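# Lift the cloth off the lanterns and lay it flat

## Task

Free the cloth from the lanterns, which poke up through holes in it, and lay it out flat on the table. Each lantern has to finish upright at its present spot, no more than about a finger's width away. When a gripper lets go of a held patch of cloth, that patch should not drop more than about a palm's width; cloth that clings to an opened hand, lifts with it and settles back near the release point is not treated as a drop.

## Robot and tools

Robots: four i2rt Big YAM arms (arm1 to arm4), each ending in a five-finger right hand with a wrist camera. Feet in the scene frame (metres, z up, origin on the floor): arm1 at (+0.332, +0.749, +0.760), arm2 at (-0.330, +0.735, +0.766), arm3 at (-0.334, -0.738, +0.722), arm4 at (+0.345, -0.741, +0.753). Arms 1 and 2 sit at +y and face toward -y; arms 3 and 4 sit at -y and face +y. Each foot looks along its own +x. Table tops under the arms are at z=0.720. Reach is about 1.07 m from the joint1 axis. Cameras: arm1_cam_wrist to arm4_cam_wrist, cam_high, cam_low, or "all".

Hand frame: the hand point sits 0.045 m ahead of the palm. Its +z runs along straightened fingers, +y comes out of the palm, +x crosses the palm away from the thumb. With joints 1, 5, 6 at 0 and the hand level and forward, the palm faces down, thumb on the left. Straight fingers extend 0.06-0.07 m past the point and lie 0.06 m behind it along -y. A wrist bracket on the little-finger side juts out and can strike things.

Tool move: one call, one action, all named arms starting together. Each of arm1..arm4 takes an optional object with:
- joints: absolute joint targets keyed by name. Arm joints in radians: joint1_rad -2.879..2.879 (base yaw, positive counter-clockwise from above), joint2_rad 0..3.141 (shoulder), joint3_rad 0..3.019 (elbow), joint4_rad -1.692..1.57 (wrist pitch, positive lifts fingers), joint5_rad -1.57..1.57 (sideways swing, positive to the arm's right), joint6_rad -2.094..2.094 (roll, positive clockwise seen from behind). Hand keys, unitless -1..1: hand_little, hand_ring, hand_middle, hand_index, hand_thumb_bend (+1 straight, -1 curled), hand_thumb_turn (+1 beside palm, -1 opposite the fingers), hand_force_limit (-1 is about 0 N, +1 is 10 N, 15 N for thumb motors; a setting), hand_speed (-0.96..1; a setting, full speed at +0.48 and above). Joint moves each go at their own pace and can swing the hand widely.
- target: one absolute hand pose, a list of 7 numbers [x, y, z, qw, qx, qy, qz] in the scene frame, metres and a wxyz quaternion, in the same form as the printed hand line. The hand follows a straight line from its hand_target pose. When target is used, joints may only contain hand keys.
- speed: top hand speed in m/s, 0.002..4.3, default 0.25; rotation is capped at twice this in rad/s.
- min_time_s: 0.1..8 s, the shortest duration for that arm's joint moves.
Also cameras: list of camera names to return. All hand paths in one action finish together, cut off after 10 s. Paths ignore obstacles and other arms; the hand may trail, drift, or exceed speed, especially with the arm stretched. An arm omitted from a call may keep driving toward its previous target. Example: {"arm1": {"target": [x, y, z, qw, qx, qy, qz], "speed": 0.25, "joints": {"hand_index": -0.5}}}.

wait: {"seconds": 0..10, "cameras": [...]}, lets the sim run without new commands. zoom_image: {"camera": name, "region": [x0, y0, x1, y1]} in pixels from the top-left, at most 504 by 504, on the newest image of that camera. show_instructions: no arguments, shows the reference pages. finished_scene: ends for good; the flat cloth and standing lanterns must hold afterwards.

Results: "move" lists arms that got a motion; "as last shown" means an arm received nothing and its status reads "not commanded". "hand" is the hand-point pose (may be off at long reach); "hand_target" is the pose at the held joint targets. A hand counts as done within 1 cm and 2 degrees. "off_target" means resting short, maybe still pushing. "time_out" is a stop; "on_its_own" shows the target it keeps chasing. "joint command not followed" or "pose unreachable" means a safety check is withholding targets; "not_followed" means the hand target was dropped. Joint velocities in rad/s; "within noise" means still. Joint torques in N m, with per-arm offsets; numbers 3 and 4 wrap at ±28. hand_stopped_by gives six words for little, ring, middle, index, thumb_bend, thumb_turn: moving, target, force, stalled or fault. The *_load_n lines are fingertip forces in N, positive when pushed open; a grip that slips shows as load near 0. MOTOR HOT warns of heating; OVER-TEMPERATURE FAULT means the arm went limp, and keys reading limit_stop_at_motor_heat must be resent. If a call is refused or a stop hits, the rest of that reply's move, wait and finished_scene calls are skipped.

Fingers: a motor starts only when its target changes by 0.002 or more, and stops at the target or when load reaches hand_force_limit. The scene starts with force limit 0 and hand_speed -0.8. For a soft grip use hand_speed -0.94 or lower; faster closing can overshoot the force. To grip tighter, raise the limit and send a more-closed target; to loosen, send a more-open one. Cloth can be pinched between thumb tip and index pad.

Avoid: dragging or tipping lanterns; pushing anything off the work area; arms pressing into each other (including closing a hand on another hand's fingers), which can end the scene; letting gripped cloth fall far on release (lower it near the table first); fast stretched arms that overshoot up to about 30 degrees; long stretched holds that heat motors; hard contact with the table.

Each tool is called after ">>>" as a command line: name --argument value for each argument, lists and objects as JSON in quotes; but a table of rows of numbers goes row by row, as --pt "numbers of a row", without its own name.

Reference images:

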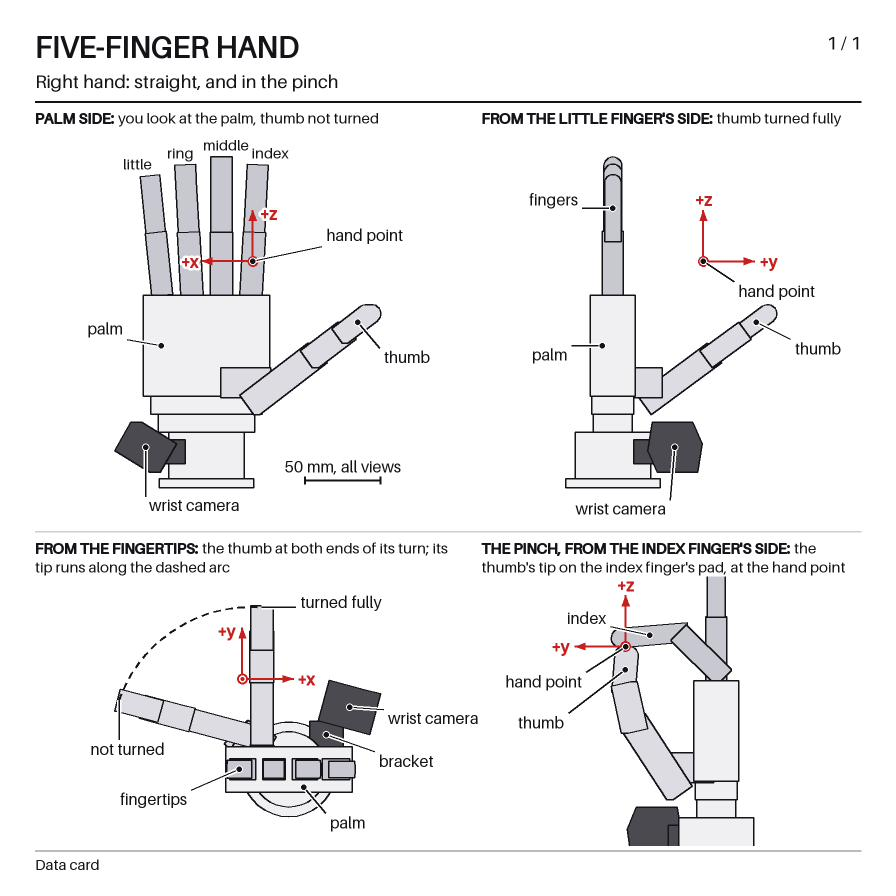

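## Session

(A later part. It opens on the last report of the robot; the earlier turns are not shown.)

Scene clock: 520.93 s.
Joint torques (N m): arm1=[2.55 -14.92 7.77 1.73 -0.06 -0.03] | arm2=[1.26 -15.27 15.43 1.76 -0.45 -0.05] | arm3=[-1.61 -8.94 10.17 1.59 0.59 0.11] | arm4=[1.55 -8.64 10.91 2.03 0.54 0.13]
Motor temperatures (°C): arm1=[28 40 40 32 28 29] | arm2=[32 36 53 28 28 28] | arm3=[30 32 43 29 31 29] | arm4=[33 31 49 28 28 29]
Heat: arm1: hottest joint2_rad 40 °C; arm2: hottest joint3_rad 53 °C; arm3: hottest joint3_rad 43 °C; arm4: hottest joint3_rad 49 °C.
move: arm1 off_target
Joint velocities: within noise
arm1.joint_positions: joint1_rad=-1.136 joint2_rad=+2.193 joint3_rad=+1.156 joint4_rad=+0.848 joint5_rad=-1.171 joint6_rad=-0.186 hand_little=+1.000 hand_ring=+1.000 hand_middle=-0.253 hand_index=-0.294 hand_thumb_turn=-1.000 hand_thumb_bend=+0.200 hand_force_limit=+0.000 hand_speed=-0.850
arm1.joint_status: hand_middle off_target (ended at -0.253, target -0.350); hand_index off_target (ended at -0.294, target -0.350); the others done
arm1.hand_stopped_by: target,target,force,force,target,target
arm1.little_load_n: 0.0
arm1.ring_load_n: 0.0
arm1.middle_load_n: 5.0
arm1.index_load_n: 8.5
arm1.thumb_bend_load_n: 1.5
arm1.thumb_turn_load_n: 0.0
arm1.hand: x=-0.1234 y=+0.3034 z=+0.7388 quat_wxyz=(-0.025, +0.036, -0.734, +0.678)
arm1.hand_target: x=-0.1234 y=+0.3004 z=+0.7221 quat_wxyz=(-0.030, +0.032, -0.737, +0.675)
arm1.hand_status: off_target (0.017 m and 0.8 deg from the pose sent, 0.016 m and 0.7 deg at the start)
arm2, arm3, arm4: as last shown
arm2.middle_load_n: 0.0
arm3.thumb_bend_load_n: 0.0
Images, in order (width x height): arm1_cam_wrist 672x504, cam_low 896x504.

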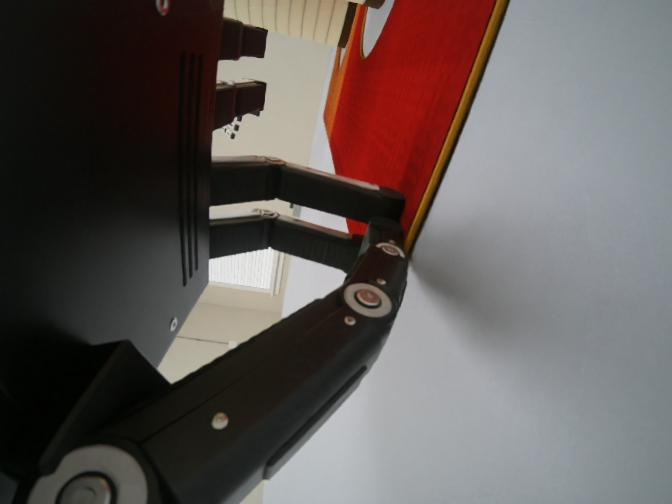

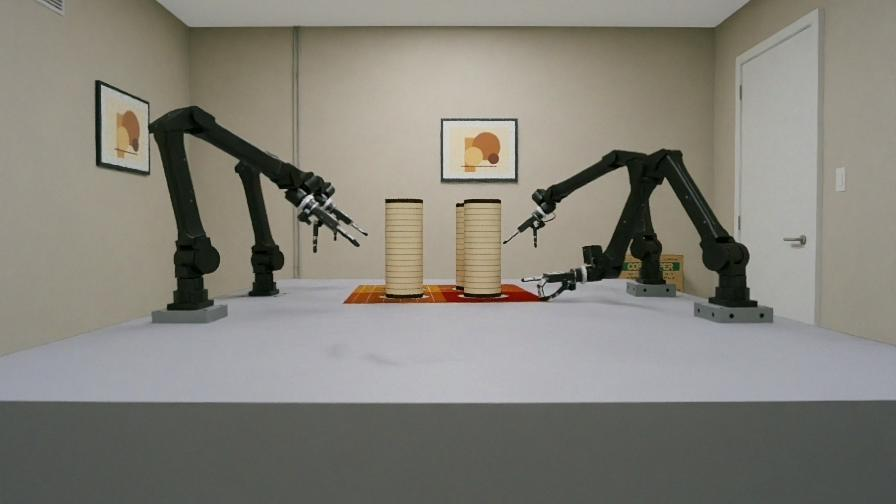

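>>> move --arm1 '{"target": [-0.120, 0.305, 0.82, 0.0272, -0.0341, 0.7819, -0.6220], "speed": 0.12, "joints": {"hand_index": 0.05, "hand_middle": 0.05, "hand_thumb_bend": 0.33, "hand_speed": -0.5}}'

>>> move --arm1 '{"target": [-0.120, 0.312, 0.77, 0.0272, -0.0341, 0.7819, -0.6220], "speed": 0.1}' --cameras '["arm1_cam_wrist", "cam_low"]'

>>> zoom_image --camera "cam_low" --region '[490, 260, 590, 310]'

Scene clock: 564.93 s.
Joint torques (N m): arm1=[2.73 -17.85 11.11 1.17 -0.45 0.01] | arm2=[1.26 -15.33 15.43 1.77 -0.44 -0.05] | arm3=[-1.55 -8.76 10.22 1.55 0.6 0.12] | arm4=[1.44 -8.59 10.92 2.03 0.54 0.13]
Motor temperatures (°C): arm1=[28 39 40 32 28 29] | arm2=[32 36 53 28 28 28] | arm3=[30 32 44 29 31 29] | arm4=[33 31 49 28 28 29]
Heat: arm1: hottest joint3_rad 40 °C; arm2: hottest joint3_rad 53 °C; arm3: hottest joint3_rad 44 °C; arm4: hottest joint3_rad 49 °C.
move: arm1 off_target
Joint velocities: within noise
arm1.joint_positions: joint1_rad=-1.130 joint2_rad=+1.952 joint3_rad=+1.156 joint4_rad=+0.249 joint5_rad=-1.109 joint6_rad=-0.452 hand_little=+1.000 hand_ring=+1.000 hand_middle=+0.050 hand_index=+0.050 hand_thumb_turn=-1.000 hand_thumb_bend=+0.330 hand_force_limit=+0.000 hand_speed=-0.500
arm1.joint_status: all done
arm1.hand_stopped_by: target,target,target,target,target,target
arm1.little_load_n: 0.0
arm1.ring_load_n: 0.0
arm1.middle_load_n: 0.0
arm1.index_load_n: 0.0
arm1.thumb_bend_load_n: 0.0
arm1.thumb_turn_load_n: 0.0
arm1.hand: x=-0.1124 y=+0.3181 z=+0.8009 quat_wxyz=(-0.040, +0.015, -0.787, +0.616)
arm1.hand_target: x=-0.1193 y=+0.3055 z=+0.8203 quat_wxyz=(-0.027, +0.034, -0.782, +0.622)
arm1.hand_status: off_target (0.024 m and 2.8 deg from the pose sent, 0.081 m and 8.4 deg at the start)
arm2.joint_positions: joint1_rad=-0.898 joint2_rad=+1.728 joint3_rad=+1.415 joint4_rad=-0.587 joint5_rad=-0.676 joint6_rad=-0.604 hand_little=+1.000 hand_ring=+1.000 hand_middle=+1.000 hand_index=+1.000 hand_thumb_turn=-1.000 hand_thumb_bend=+1.000 hand_force_limit=+0.000 hand_speed=-0.800
arm2.joint_status: not commanded
arm2.hand_stopped_by: target,target,target,target,target,target
arm2.little_load_n: 0.0
arm2.ring_load_n: 0.0
arm2.middle_load_n: 0.0
arm2.index_load_n: 0.0
arm2.thumb_bend_load_n: 0.0
arm2.thumb_turn_load_n: 0.0
arm2.hand: x=-0.7538 y=+0.2913 z=+0.9191 quat_wxyz=(-0.006, -0.046, -0.896, +0.441)
arm2.hand_target: x=-0.7743 y=+0.2816 z=+0.9505 quat_wxyz=(+0.020, -0.039, -0.886, +0.461)
arm2.hand_status: not commanded
arm3.joint_positions: joint1_rad=+1.246 joint2_rad=+1.255 joint3_rad=+1.091 joint4_rad=-0.879 joint5_rad=+0.834 joint6_rad=+0.869 hand_little=+1.000 hand_ring=+1.000 hand_middle=+1.000 hand_index=+1.000 hand_thumb_turn=-1.000 hand_thumb_bend=+1.000 hand_force_limit=+0.000 hand_speed=-0.800
arm3.joint_status: not commanded
arm3.hand_stopped_by: target,target,target,target,target,target
arm3.little_load_n: 0.0
arm3.ring_load_n: 0.0
arm3.middle_load_n: 0.0
arm3.index_load_n: 0.0
arm3.thumb_bend_load_n: 0.0
arm3.thumb_turn_load_n: 0.0
arm3.hand: x=-0.7287 y=-0.4799 z=+0.9430 quat_wxyz=(-0.455, +0.889, +0.045, -0.007)
arm3.hand_target: x=-0.7359 y=-0.4802 z=+0.9500 quat_wxyz=(-0.461, +0.886, +0.039, -0.020)
arm3.hand_status: not commanded
arm4.joint_positions: joint1_rad=+1.021 joint2_rad=+1.315 joint3_rad=+1.003 joint4_rad=-0.646 joint5_rad=+0.722 joint6_rad=+0.687 hand_little=+1.000 hand_ring=+1.000 hand_middle=+1.000 hand_index=+1.000 hand_thumb_turn=-1.000 hand_thumb_bend=+1.000 hand_force_limit=+0.000 hand_speed=-0.800
arm4.joint_status: not commanded
arm4.hand_stopped_by: target,target,target,target,target,target
arm4.little_load_n: 0.0
arm4.ring_load_n: 0.0
arm4.middle_load_n: 0.0
arm4.index_load_n: 0.0
arm4.thumb_bend_load_n: 0.0
arm4.thumb_turn_load_n: 0.0
arm4.hand: x=-0.0290 y=-0.4257 z=+0.9240 quat_wxyz=(-0.445, +0.894, +0.050, +0.007)
arm4.hand_target: x=-0.0488 y=-0.4209 z=+0.9505 quat_wxyz=(-0.461, +0.886, +0.039, -0.020)
arm4.hand_status: not commanded
pictures: none

Scene clock: 566.10 s.
Joint torques (N m): arm1=[2.43 -17.79 8.61 2.24 -0.6 -0.1] | arm2=[1.2 -15.27 15.42 1.78 -0.44 -0.05] | arm3=[-1.73 -9 10.28 1.58 0.59 0.13] | arm4=[1.49 -8.64 10.89 2.03 0.54 0.13]
Motor temperatures (°C): arm1=[28 39 40 32 28 29] | arm2=[32 36 53 28 28 28] | arm3=[30 32 44 29 31 29] | arm4=[33 31 50 28 28 29]
Heat: arm1: hottest joint3_rad 40 °C; arm2: hottest joint3_rad 53 °C; arm3: hottest joint3_rad 44 °C; arm4: hottest joint3_rad 50 °C.
move: arm1 off_target
Joint velocities: within noise
arm1.joint_positions: joint1_rad=-1.130 joint2_rad=+2.029 joint3_rad=+1.156 joint4_rad=+0.321 joint5_rad=-1.113 joint6_rad=-0.466 hand_little=+1.000 hand_ring=+1.000 hand_middle=+0.050 hand_index=+0.050 hand_thumb_turn=-1.000 hand_thumb_bend=+0.330 hand_force_limit=+0.000 hand_speed=-0.500
arm1.joint_status: not commanded
arm1.hand_stopped_by: target,target,target,target,target,target
arm1.little_load_n: 0.0
arm1.ring_load_n: 0.0
arm1.middle_load_n: -0.5
arm1.index_load_n: 0.0
arm1.thumb_bend_load_n: 0.0
arm1.thumb_turn_load_n: 0.0
arm1.hand: x=-0.1143 y=+0.3175 z=+0.7637 quat_wxyz=(-0.039, +0.020, -0.787, +0.616)
arm1.hand_target: x=-0.1199 y=+0.3122 z=+0.7701 quat_wxyz=(-0.027, +0.034, -0.782, +0.622)
arm1.hand_status: off_target (0.010 m and 2.3 deg from the pose sent, 0.032 m and 2.8 deg at the start)
arm2, arm3, arm4: as last shown
Images, in order (width x height): arm1_cam_wrist 672x504, cam_low 896x504.

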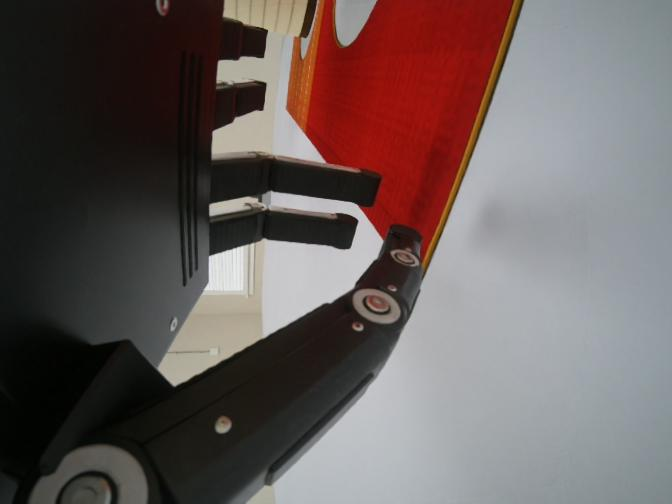

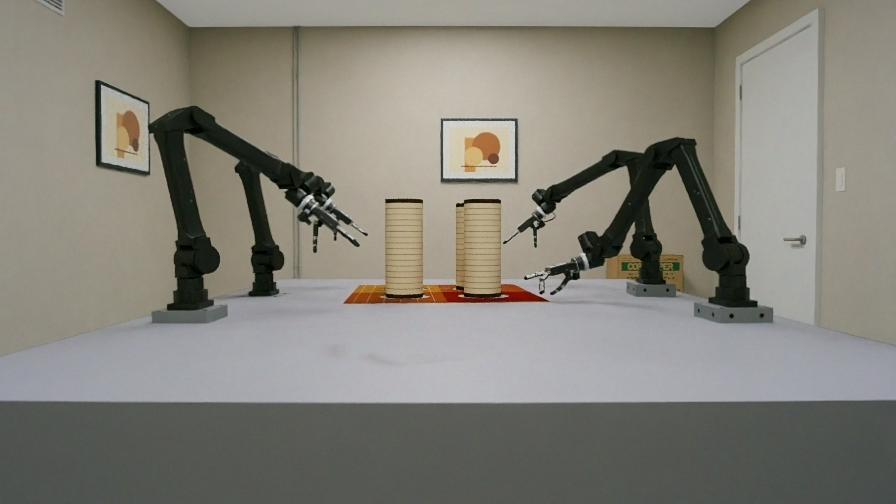

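Scaled by 5.040 from the camera's image (finer frame: 1280x720).

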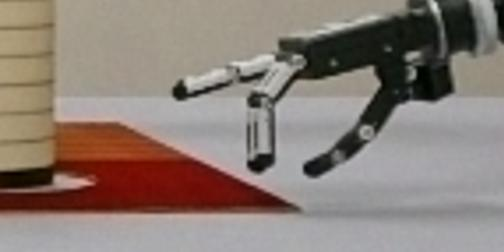

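>>> move --arm1 '{"target": [-0.120, 0.312, 0.730, 0.0272, -0.0341, 0.7819, -0.6220], "speed": 0.08}' --cameras '["arm1_cam_wrist", "cam_low"]'

>>> zoom_image --camera "cam_low" --region '[490, 260, 590, 310]'

>>> zoom_image --camera "arm1_cam_wrist" --region '[250, 120, 550, 320]'

Scene clock: 571.17 s.
Joint torques (N m): arm1=[2.02 -15.21 8.25 2.13 -0.26 -0.05] | arm2=[1.32 -15.33 15.43 1.76 -0.44 -0.05] | arm3=[-1.61 -8.88 10.21 1.57 0.59 0.12] | arm4=[1.55 -8.64 10.91 2.04 0.54 0.13]
Motor temperatures (°C): arm1=[28 39 40 32 28 29] | arm2=[32 36 53 28 28 28] | arm3=[30 32 44 29 31 29] | arm4=[33 31 50 28 28 29]
Heat: arm1: hottest joint3_rad 40 °C; arm2: hottest joint3_rad 53 °C; arm3: hottest joint3_rad 44 °C; arm4: hottest joint3_rad 50 °C.
move: arm1 off_target
Joint velocities: within noise
arm1.joint_positions: joint1_rad=-1.130 joint2_rad=+2.085 joint3_rad=+1.156 joint4_rad=+0.409 joint5_rad=-1.122 joint6_rad=-0.468 hand_little=+1.000 hand_ring=+1.000 hand_middle=+0.050 hand_index=+0.050 hand_thumb_turn=-1.000 hand_thumb_bend=+0.330 hand_force_limit=+0.000 hand_speed=-0.500
arm1.joint_status: not commanded
arm1.hand_stopped_by: target,target,target,target,target,target
arm1.little_load_n: 0.0
arm1.ring_load_n: 0.0
arm1.middle_load_n: 0.0
arm1.index_load_n: 0.0
arm1.thumb_bend_load_n: -1.0
arm1.thumb_turn_load_n: 0.5
arm1.hand: x=-0.1171 y=+0.3155 z=+0.7410 quat_wxyz=(-0.030, +0.032, -0.781, +0.622)
arm1.hand_target: x=-0.1197 y=+0.3122 z=+0.7302 quat_wxyz=(-0.027, +0.034, -0.782, +0.622)
arm1.hand_status: off_target (0.012 m and 0.5 deg from the pose sent, 0.035 m and 2.3 deg at the start)
arm2, arm3, arm4: as last shown
arm3.little_load_n: -0.5
Images, in order (width x height): arm1_cam_wrist 672x504, cam_low 896x504.

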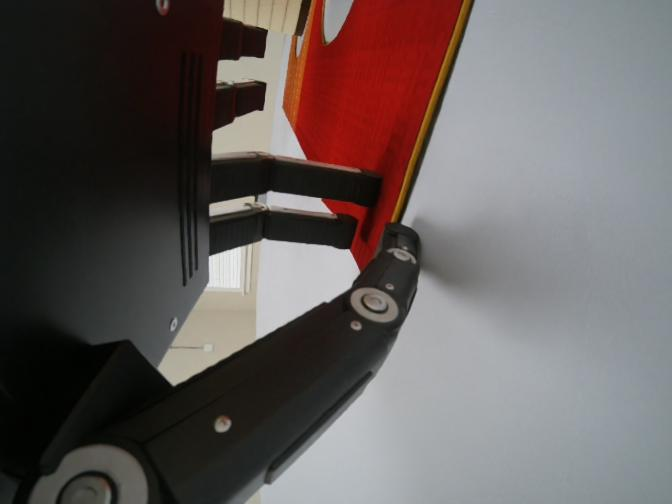

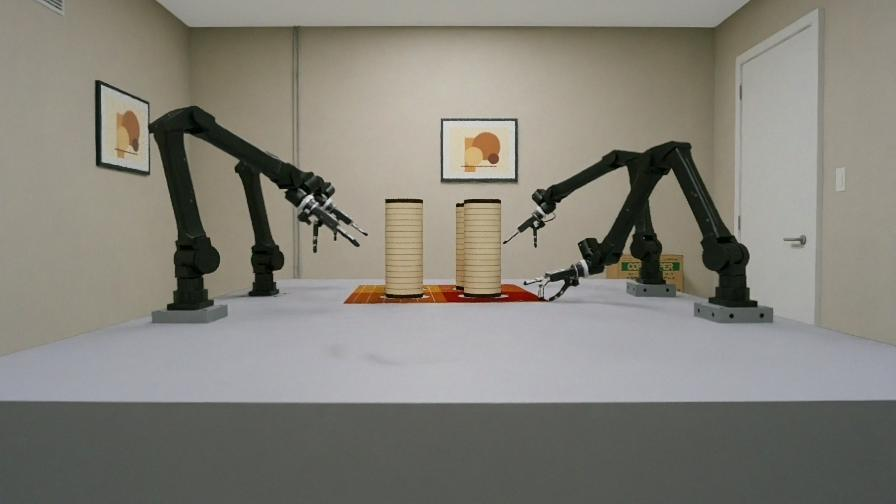

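Scaled by 5.040 from the camera's image (finer frame: 1280x720).

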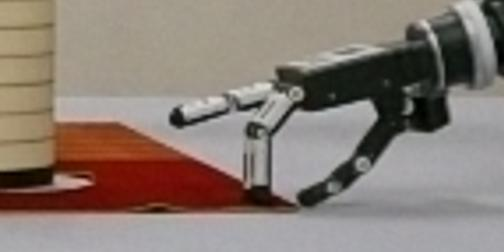

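Scaled by 1.680 from the camera's image (finer frame: 960x720).

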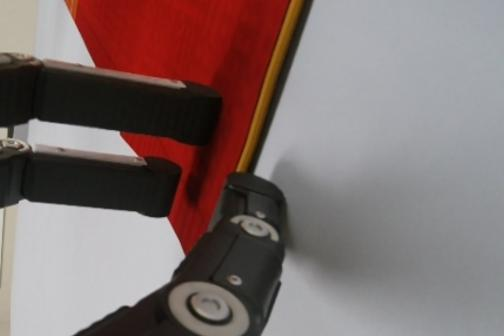

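>>> move --arm1 '{"target": [-0.120, 0.300, 0.722, 0.0272, -0.0341, 0.7819, -0.6220], "speed": 0.03, "joints": {"hand_index": -0.4, "hand_middle": -0.4, "hand_speed": -0.85}}' --cameras '["arm1_cam_wrist", "cam_low"]'

>>> zoom_image --camera "cam_low" --region '[490, 260, 590, 310]'

>>> zoom_image --camera "arm1_cam_wrist" --region '[250, 120, 550, 320]'

Scene clock: 577.17 s.
Joint torques (N m): arm1=[2.08 -14.74 8.85 1.83 -0.12 0] | arm2=[1.2 -15.38 15.42 1.76 -0.44 -0.05] | arm3=[-1.44 -9 10.18 1.61 0.59 0.11] | arm4=[1.55 -8.64 10.91 2.02 0.54 0.13]
Motor temperatures (°C): arm1=[28 39 40 32 28 29] | arm2=[32 36 53 28 28 28] | arm3=[30 32 44 29 31 29] | arm4=[33 31 50 28 28 29]
Heat: arm1: hottest joint3_rad 40 °C; arm2: hottest joint3_rad 53 °C; arm3: hottest joint3_rad 44 °C; arm4: hottest joint3_rad 50 °C.
move: arm1 off_target
Joint velocities: within noise
arm1.joint_positions: joint1_rad=-1.115 joint2_rad=+2.098 joint3_rad=+1.166 joint4_rad=+0.449 joint5_rad=-1.109 joint6_rad=-0.449 hand_little=+1.000 hand_ring=+1.000 hand_middle=-0.266 hand_index=-0.399 hand_thumb_turn=-1.000 hand_thumb_bend=+0.330 hand_force_limit=+0.000 hand_speed=-0.850
arm1.joint_status: hand_middle off_target (ended at -0.266, target -0.400); the others done
arm1.hand_stopped_by: target,target,force,target,target,target
arm1.little_load_n: 0.0
arm1.ring_load_n: 0.0
arm1.middle_load_n: 2.5
arm1.index_load_n: 4.0
arm1.thumb_bend_load_n: 1.5
arm1.thumb_turn_load_n: -1.0
arm1.hand: x=-0.1184 y=+0.3049 z=+0.7407 quat_wxyz=(-0.024, +0.037, -0.778, +0.626)
arm1.hand_target: x=-0.1193 y=+0.3005 z=+0.7224 quat_wxyz=(-0.027, +0.034, -0.782, +0.622)
arm1.hand_status: off_target (0.019 m and 0.9 deg from the pose sent, 0.025 m and 0.5 deg at the start)
arm2, arm3, arm4: as last shown
arm3.little_load_n: 0.0
Images, in order (width x height): arm1_cam_wrist 672x504, cam_low 896x504.

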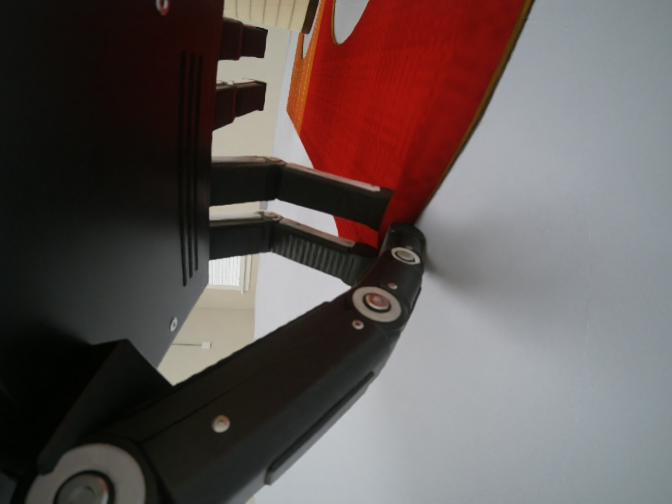

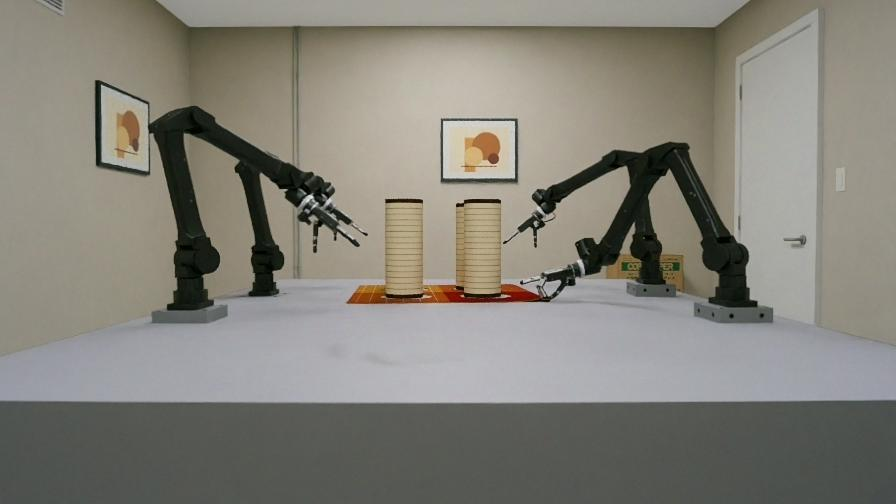

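Scaled by 5.040 from the camera's image (finer frame: 1280x720).

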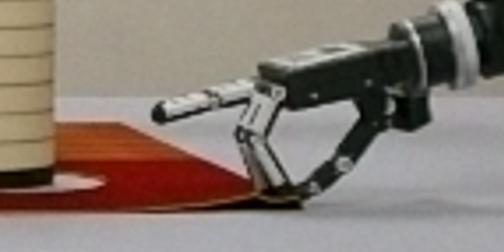

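Scaled by 1.680 from the camera's image (finer frame: 960x720).

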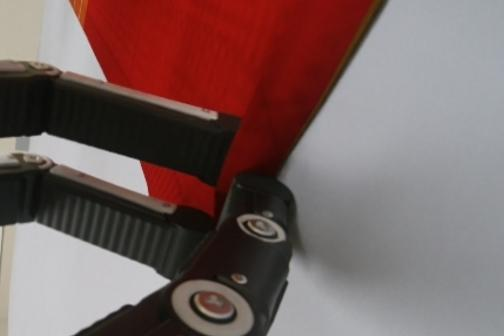

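>>> move --arm1 '{"target": [-0.120, 0.305, 0.80, 0.0272, -0.0341, 0.7819, -0.6220], "speed": 0.06}' --cameras '["arm1_cam_wrist", "cam_low"]'

>>> zoom_image --camera "cam_low" --region '[490, 260, 590, 310]'

>>> zoom_image --camera "arm1_cam_wrist" --region '[250, 120, 550, 320]'

Scene clock: 584.50 s.
Joint torques (N m): arm1=[1.9 -19.14 9.42 1.06 -0.57 0] | arm2=[1.2 -15.33 15.43 1.78 -0.44 -0.05] | arm3=[-1.55 -8.82 10.25 1.59 0.59 0.12] | arm4=[1.44 -8.64 10.91 2.02 0.54 0.13]
Motor temperatures (°C): arm1=[28 39 40 32 28 29] | arm2=[32 36 54 28 28 28] | arm3=[30 32 44 29 31 29] | arm4=[33 31 50 28 28 29]
Heat: arm1: hottest joint3_rad 40 °C; arm2: hottest joint3_rad 54 °C; arm3: hottest joint3_rad 44 °C; arm4: hottest joint3_rad 50 °C.
move: arm1 off_target
Joint velocities: within noise
arm1.joint_positions: joint1_rad=-1.115 joint2_rad=+2.004 joint3_rad=+1.166 joint4_rad=+0.296 joint5_rad=-1.104 joint6_rad=-0.457 hand_little=+1.000 hand_ring=+1.000 hand_middle=-0.266 hand_index=-0.399 hand_thumb_turn=-1.000 hand_thumb_bend=+0.331 hand_force_limit=+0.000 hand_speed=-0.850
arm1.joint_status: not commanded
arm1.hand_stopped_by: target,target,force,target,target,target
arm1.little_load_n: 0.0
arm1.ring_load_n: 0.0
arm1.middle_load_n: 2.0
arm1.index_load_n: 1.5
arm1.thumb_bend_load_n: 3.5
arm1.thumb_turn_load_n: -0.5
arm1.hand: x=-0.1117 y=+0.3087 z=+0.7787 quat_wxyz=(-0.040, +0.022, -0.787, +0.615)
arm1.hand_target: x=-0.1197 y=+0.3051 z=+0.7999 quat_wxyz=(-0.027, +0.034, -0.782, +0.622)
arm1.hand_status: off_target (0.023 m and 2.2 deg from the pose sent, 0.059 m and 0.9 deg at the start)
arm2, arm3, arm4: as last shown
arm2.thumb_turn_load_n: 0.5
Images, in order (width x height): arm1_cam_wrist 672x504, cam_low 896x504.

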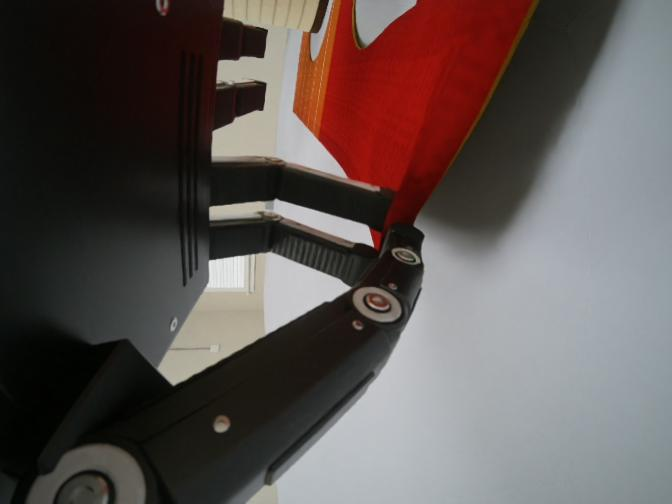

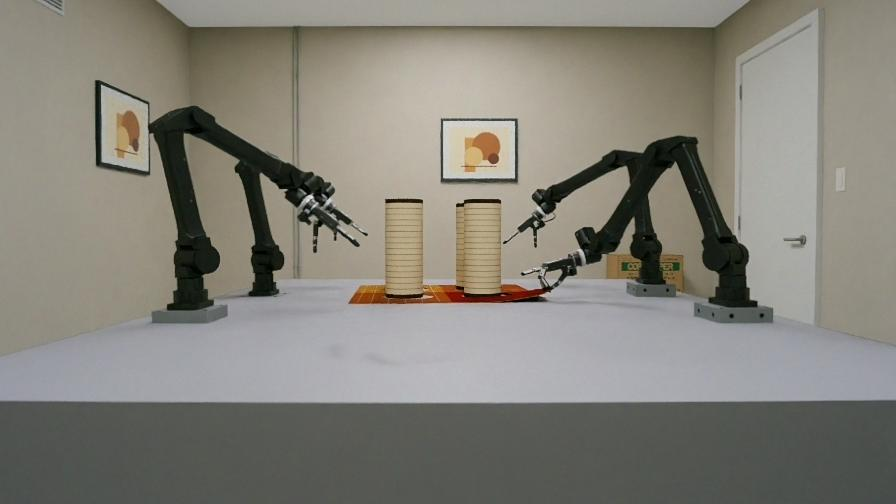

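Scaled by 5.040 from the camera's image (finer frame: 1280x720).

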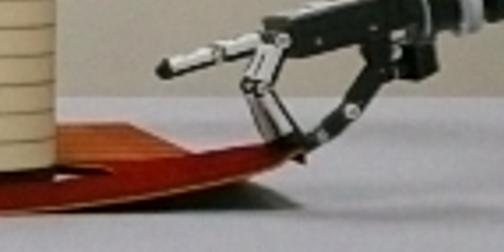

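Scaled by 1.680 from the camera's image (finer frame: 960x720).

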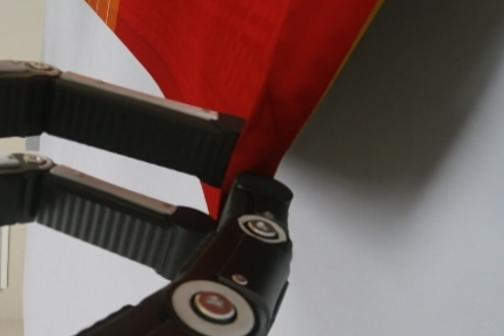

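>>> move --arm1 '{"target": [-0.120, 0.295, 0.755, 0.0272, -0.0341, 0.7819, -0.6220], "speed": 0.06, "joints": {"hand_index": -0.5, "hand_middle": -0.4, "hand_speed": -0.9, "hand_force_limit": 0.2}}' --cameras '["all"]'

>>> zoom_image --camera "cam_high" --region '[280, 190, 460, 370]'

Scene clock: 593.80 s.
Joint torques (N m): arm1=[2.67 -16.97 9.61 2.35 -0.43 0.08] | arm2=[1.26 -15.33 15.43 1.76 -0.44 -0.05] | arm3=[-1.49 -8.64 10.28 1.59 0.57 0.13] | arm4=[1.55 -8.64 10.92 2.03 0.54 0.13]
Motor temperatures (°C): arm1=[28 40 39 32 29 29] | arm2=[32 36 54 28 28 28] | arm3=[30 32 44 29 31 29] | arm4=[33 31 50 28 28 29]
Heat: arm1: hottest joint2_rad 40 °C; arm2: hottest joint3_rad 54 °C; arm3: hottest joint3_rad 44 °C; arm4: hottest joint3_rad 50 °C.
move: arm1 off_target
Joint velocities: within noise
arm1.joint_positions: joint1_rad=-1.114 joint2_rad=+2.071 joint3_rad=+1.166 joint4_rad=+0.370 joint5_rad=-1.095 joint6_rad=-0.452 hand_little=+1.000 hand_ring=+1.000 hand_middle=-0.267 hand_index=-0.453 hand_thumb_turn=-1.000 hand_thumb_bend=+0.332 hand_force_limit=+0.200 hand_speed=-0.900
arm1.joint_status: hand_middle off_target (ended at -0.267, target -0.400); hand_index off_target (ended at -0.453, target -0.500); the others done
arm1.hand_stopped_by: target,target,force,force,target,target
arm1.little_load_n: 0.0
arm1.ring_load_n: 0.0
arm1.middle_load_n: 0.5
arm1.index_load_n: 6.0
arm1.thumb_bend_load_n: 6.5
arm1.thumb_turn_load_n: 0.0
arm1.hand: x=-0.1146 y=+0.3077 z=+0.7468 quat_wxyz=(-0.036, +0.021, -0.787, +0.615)
arm1.hand_target: x=-0.1196 y=+0.2952 z=+0.7553 quat_wxyz=(-0.027, +0.034, -0.782, +0.622)
arm1.hand_status: off_target (0.016 m and 2.1 deg from the pose sent, 0.029 m and 2.2 deg at the start)
arm2, arm3, arm4: as last shown
arm2.thumb_turn_load_n: 0.0
pictures: arm1_cam_wrist, arm2_cam_wrist, arm3_cam_wrist, arm4_cam_wrist, cam_high, cam_low
Images, in order (width x height): arm1_cam_wrist 672x504, arm2_cam_wrist 672x504, arm3_cam_wrist 672x504, arm4_cam_wrist 672x504, cam_high 896x504, cam_low 896x504.

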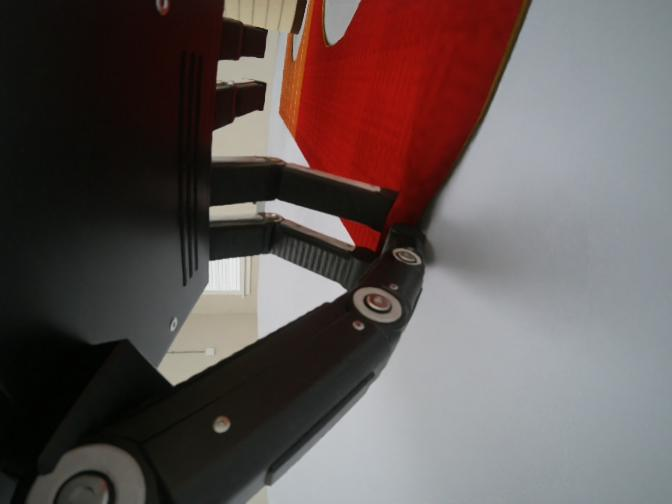

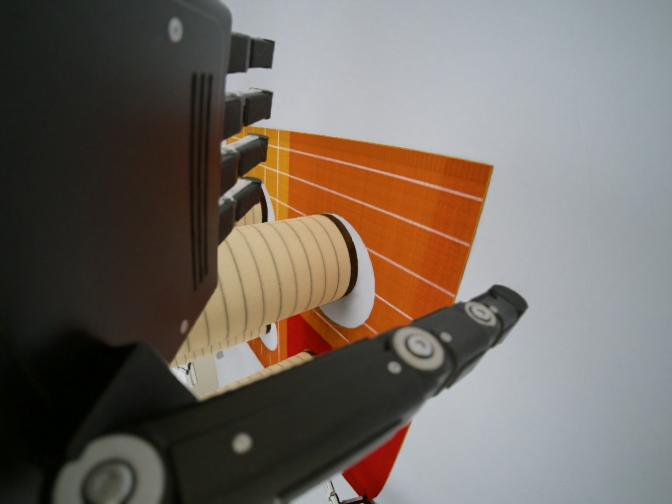

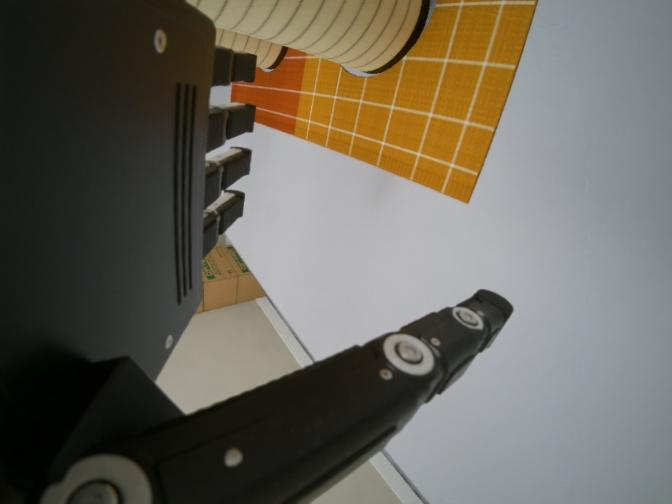

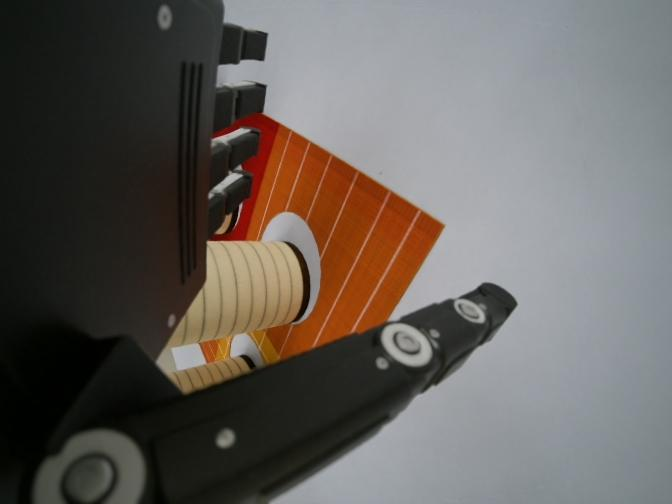

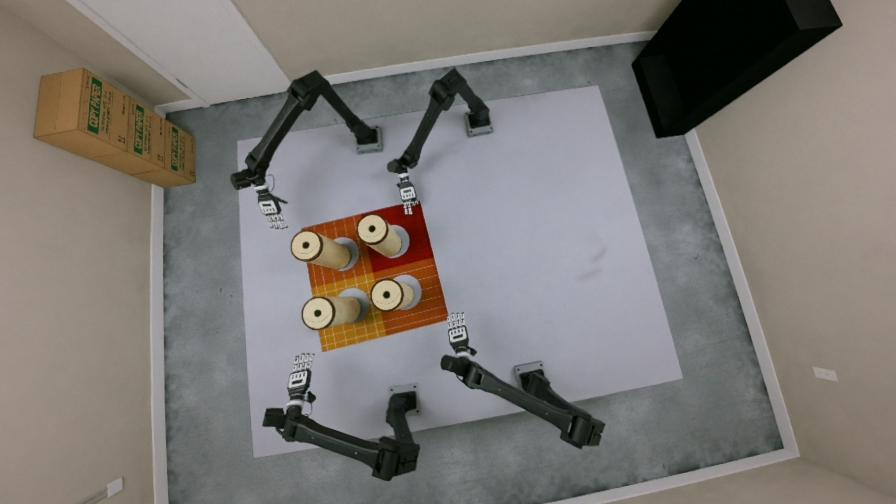

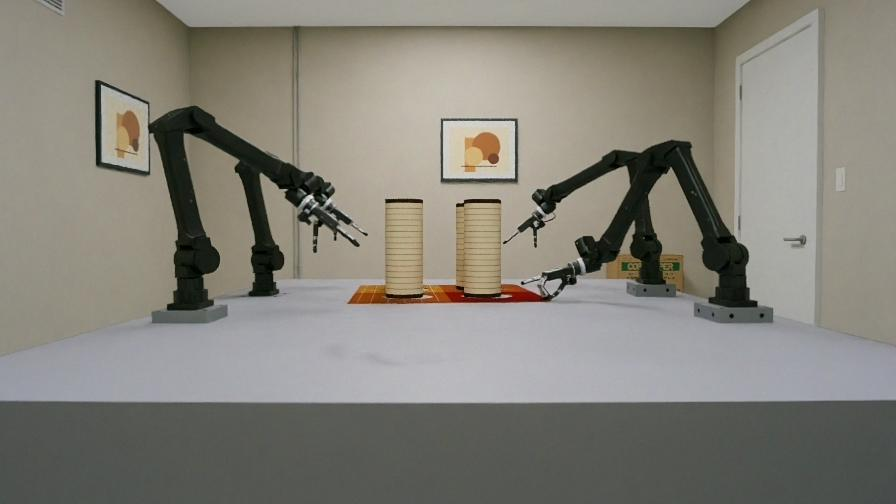

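Scaled by 2.800 from the camera's image (finer frame: 1280x720).

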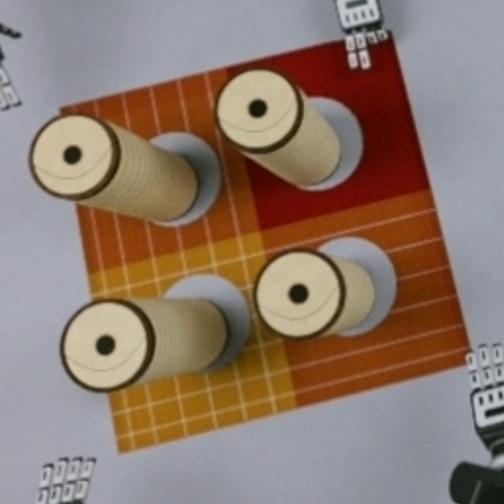

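>>> move --arm4 '{"target": [-0.080, -0.395, 0.83, 0.6220, -0.7819, -0.0341, 0.0272], "speed": 0.2, "joints": {"hand_index": 0.05, "hand_middle": 0.05, "hand_thumb_bend": 0.33, "hand_speed": -0.5}}' --arm3 '{"target": [-0.736, -0.475, 0.83, 0.6220, -0.7819, -0.0341, 0.0272], "speed": 0.2, "joints": {"hand_index": 0.05, "hand_middle": 0.05, "hand_thumb_bend": 0.33, "hand_speed": -0.5}}' --arm2 '{"target": [-0.730, 0.280, 0.85, 0.0272, -0.0341, 0.7819, -0.6220], "speed": 0.2, "joints": {"hand_index": 0.05, "hand_middle": 0.05, "hand_thumb_bend": 0.33, "hand_speed": -0.5}}' --cameras '["all"]'

>>> zoom_image --camera "cam_low" --region '[300, 230, 600, 320]'

>>> zoom_image --camera "cam_high" --region '[250, 190, 470, 380]'

Scene clock: 612.47 s.
Joint torques (N m): arm1=[2.73 -17.38 9.55 2.33 -0.42 0.09] | arm2=[0.97 -14.68 8.03 2.26 -0.5 -0.05] | arm3=[-1.49 -8.64 7.88 1.84 0.47 -0.04] | arm4=[1.26 -10.7 5.64 2.51 0.38 -0.06]
Motor temperatures (°C): arm1=[28 40 39 32 29 29] | arm2=[32 36 53 28 28 28] | arm3=[30 32 43 29 31 29] | arm4=[33 31 50 28 28 29]
Heat: arm1: hottest joint2_rad 40 °C; arm2: hottest joint3_rad 53 °C; arm3: hottest joint3_rad 43 °C; arm4: hottest joint3_rad 50 °C.
move: arm2 done; arm3 done; arm4 done
Joint velocities: within noise
arm1: as last shown
arm2.joint_positions: joint1_rad=-0.944 joint2_rad=+1.825 joint3_rad=+1.078 joint4_rad=+0.264 joint5_rad=-1.042 joint6_rad=-0.419 hand_little=+1.000 hand_ring=+1.000 hand_middle=+0.050 hand_index=+0.050 hand_thumb_turn=-1.000 hand_thumb_bend=+0.330 hand_force_limit=+0.000 hand_speed=-0.500
arm2.joint_status: all done
arm2.hand_stopped_by: target,target,target,target,target,target
arm2.little_load_n: 0.0
arm2.ring_load_n: 0.0
arm2.middle_load_n: 0.0
arm2.index_load_n: 0.0
arm2.thumb_bend_load_n: 0.0
arm2.thumb_turn_load_n: 0.0
arm2.hand: x=-0.7254 y=+0.2766 z=+0.8479 quat_wxyz=(-0.033, +0.036, -0.785, +0.618)
arm2.hand_target: x=-0.7300 y=+0.2800 z=+0.8500 quat_wxyz=(-0.027, +0.034, -0.782, +0.622)
arm2.hand_status: done (0.006 m and 0.9 deg from the pose sent, 0.074 m and 26.3 deg at the start)
arm3.joint_positions: joint1_rad=+1.356 joint2_rad=+1.411 joint3_rad=+0.651 joint4_rad=+0.134 joint5_rad=+1.172 joint6_rad=+0.576 hand_little=+1.000 hand_ring=+1.000 hand_middle=+0.050 hand_index=+0.050 hand_thumb_turn=-1.000 hand_thumb_bend=+0.330 hand_force_limit=+0.000 hand_speed=-0.500
arm3.joint_status: all done
arm3.hand_stopped_by: target,target,target,target,target,target
arm3.little_load_n: -0.5
arm3.ring_load_n: 0.0
arm3.middle_load_n: 0.0
arm3.index_load_n: 0.0
arm3.thumb_bend_load_n: 0.0
arm3.thumb_turn_load_n: 0.0
arm3.hand: x=-0.7313 y=-0.4732 z=+0.8255 quat_wxyz=(-0.619, +0.785, +0.035, -0.020)
arm3.hand_target: x=-0.7360 y=-0.4750 z=+0.8300 quat_wxyz=(-0.622, +0.782, +0.034, -0.027)
arm3.hand_status: done (0.007 m and 1.0 deg from the pose sent, 0.113 m and 22.9 deg at the start)
arm4.joint_positions: joint1_rad=+1.112 joint2_rad=+1.624 joint3_rad=+0.735 joint4_rad=+0.405 joint5_rad=+0.999 joint6_rad=+0.406 hand_little=+1.000 hand_ring=+1.000 hand_middle=+0.050 hand_index=+0.050 hand_thumb_turn=-1.000 hand_thumb_bend=+0.330 hand_force_limit=+0.000 hand_speed=-0.500
arm4.joint_status: all done
arm4.hand_stopped_by: target,target,target,target,target,target
arm4.little_load_n: 0.0
arm4.ring_load_n: 0.0
arm4.middle_load_n: 0.0
arm4.index_load_n: 0.0
arm4.thumb_bend_load_n: 0.5
arm4.thumb_turn_load_n: 0.0
arm4.hand: x=-0.0738 y=-0.3925 z=+0.8232 quat_wxyz=(-0.616, +0.787, +0.034, -0.018)
arm4.hand_target: x=-0.0799 y=-0.3950 z=+0.8300 quat_wxyz=(-0.622, +0.782, +0.034, -0.027)
arm4.hand_status: done (0.010 m and 1.3 deg from the pose sent, 0.111 m and 24.5 deg at the start)
pictures: arm1_cam_wrist, arm2_cam_wrist, arm3_cam_wrist, arm4_cam_wrist, cam_high, cam_low
Images, in order (width x height): arm1_cam_wrist 672x504, arm2_cam_wrist 672x504, arm3_cam_wrist 672x504, arm4_cam_wrist 672x504, cam_high 896x504, cam_low 896x504.

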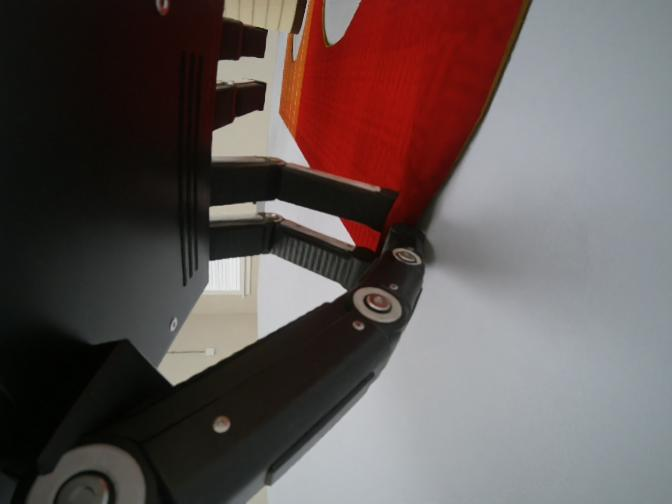

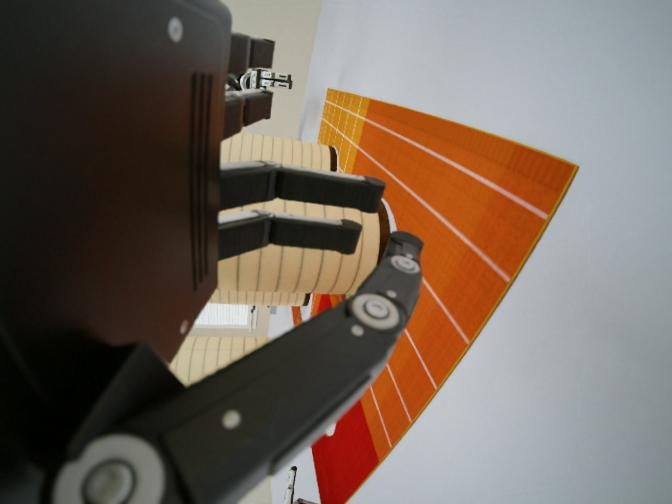

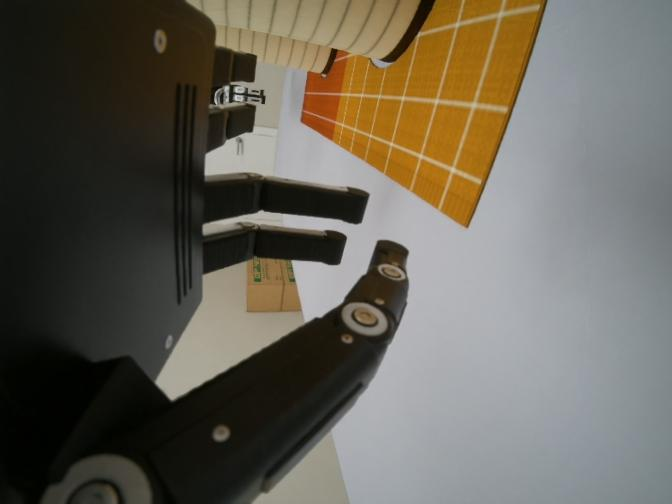

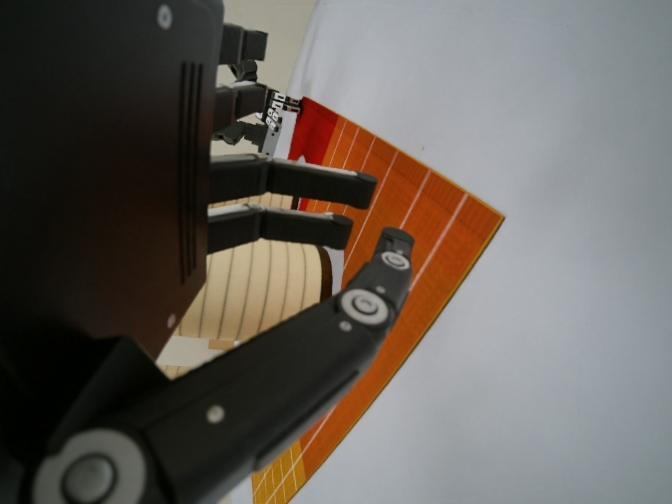

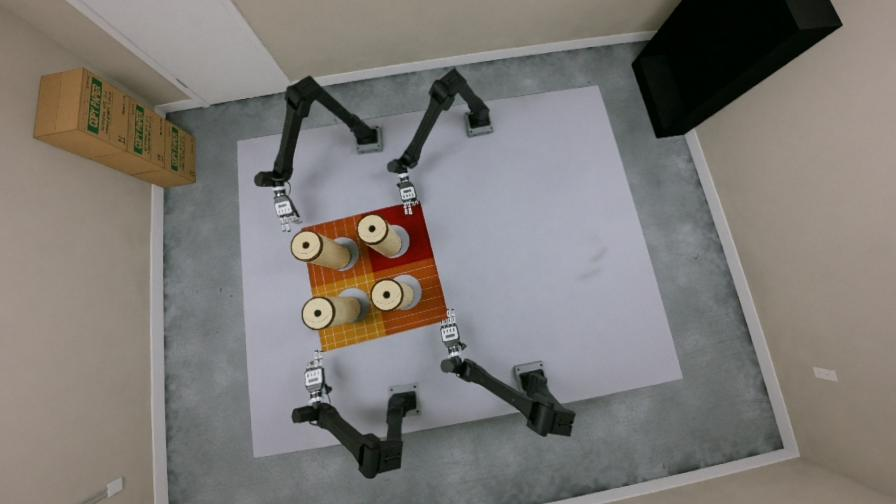

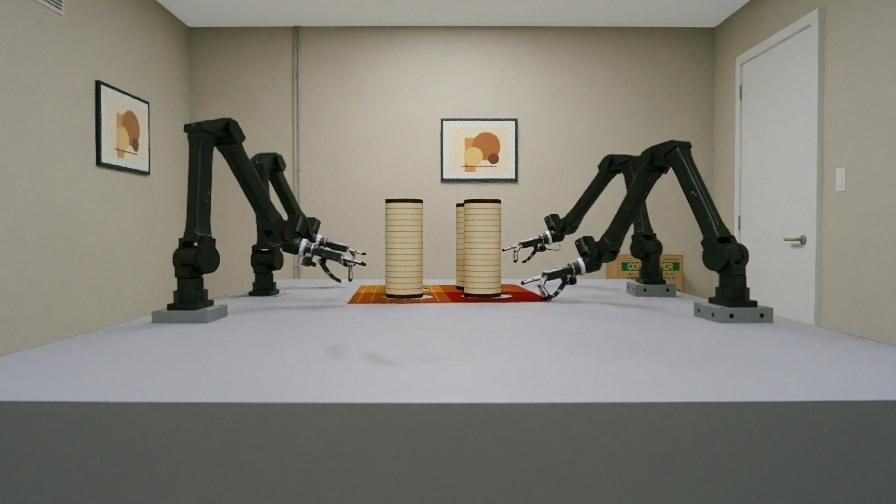

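Scaled by 1.680 from the camera's image (finer frame: 1280x720).

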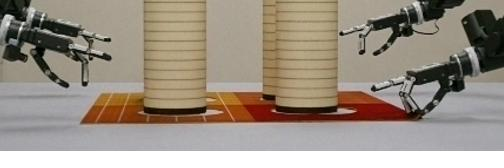

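Scaled by 2.291 from the camera's image (finer frame: 1280x720).

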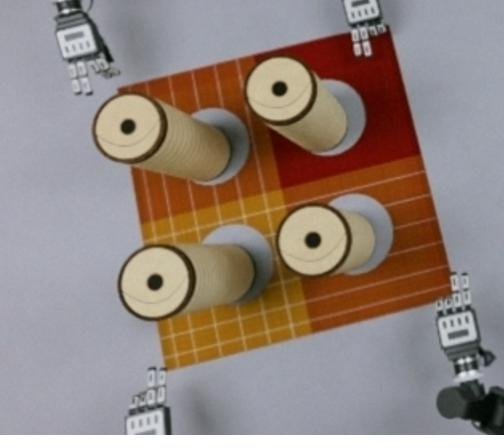

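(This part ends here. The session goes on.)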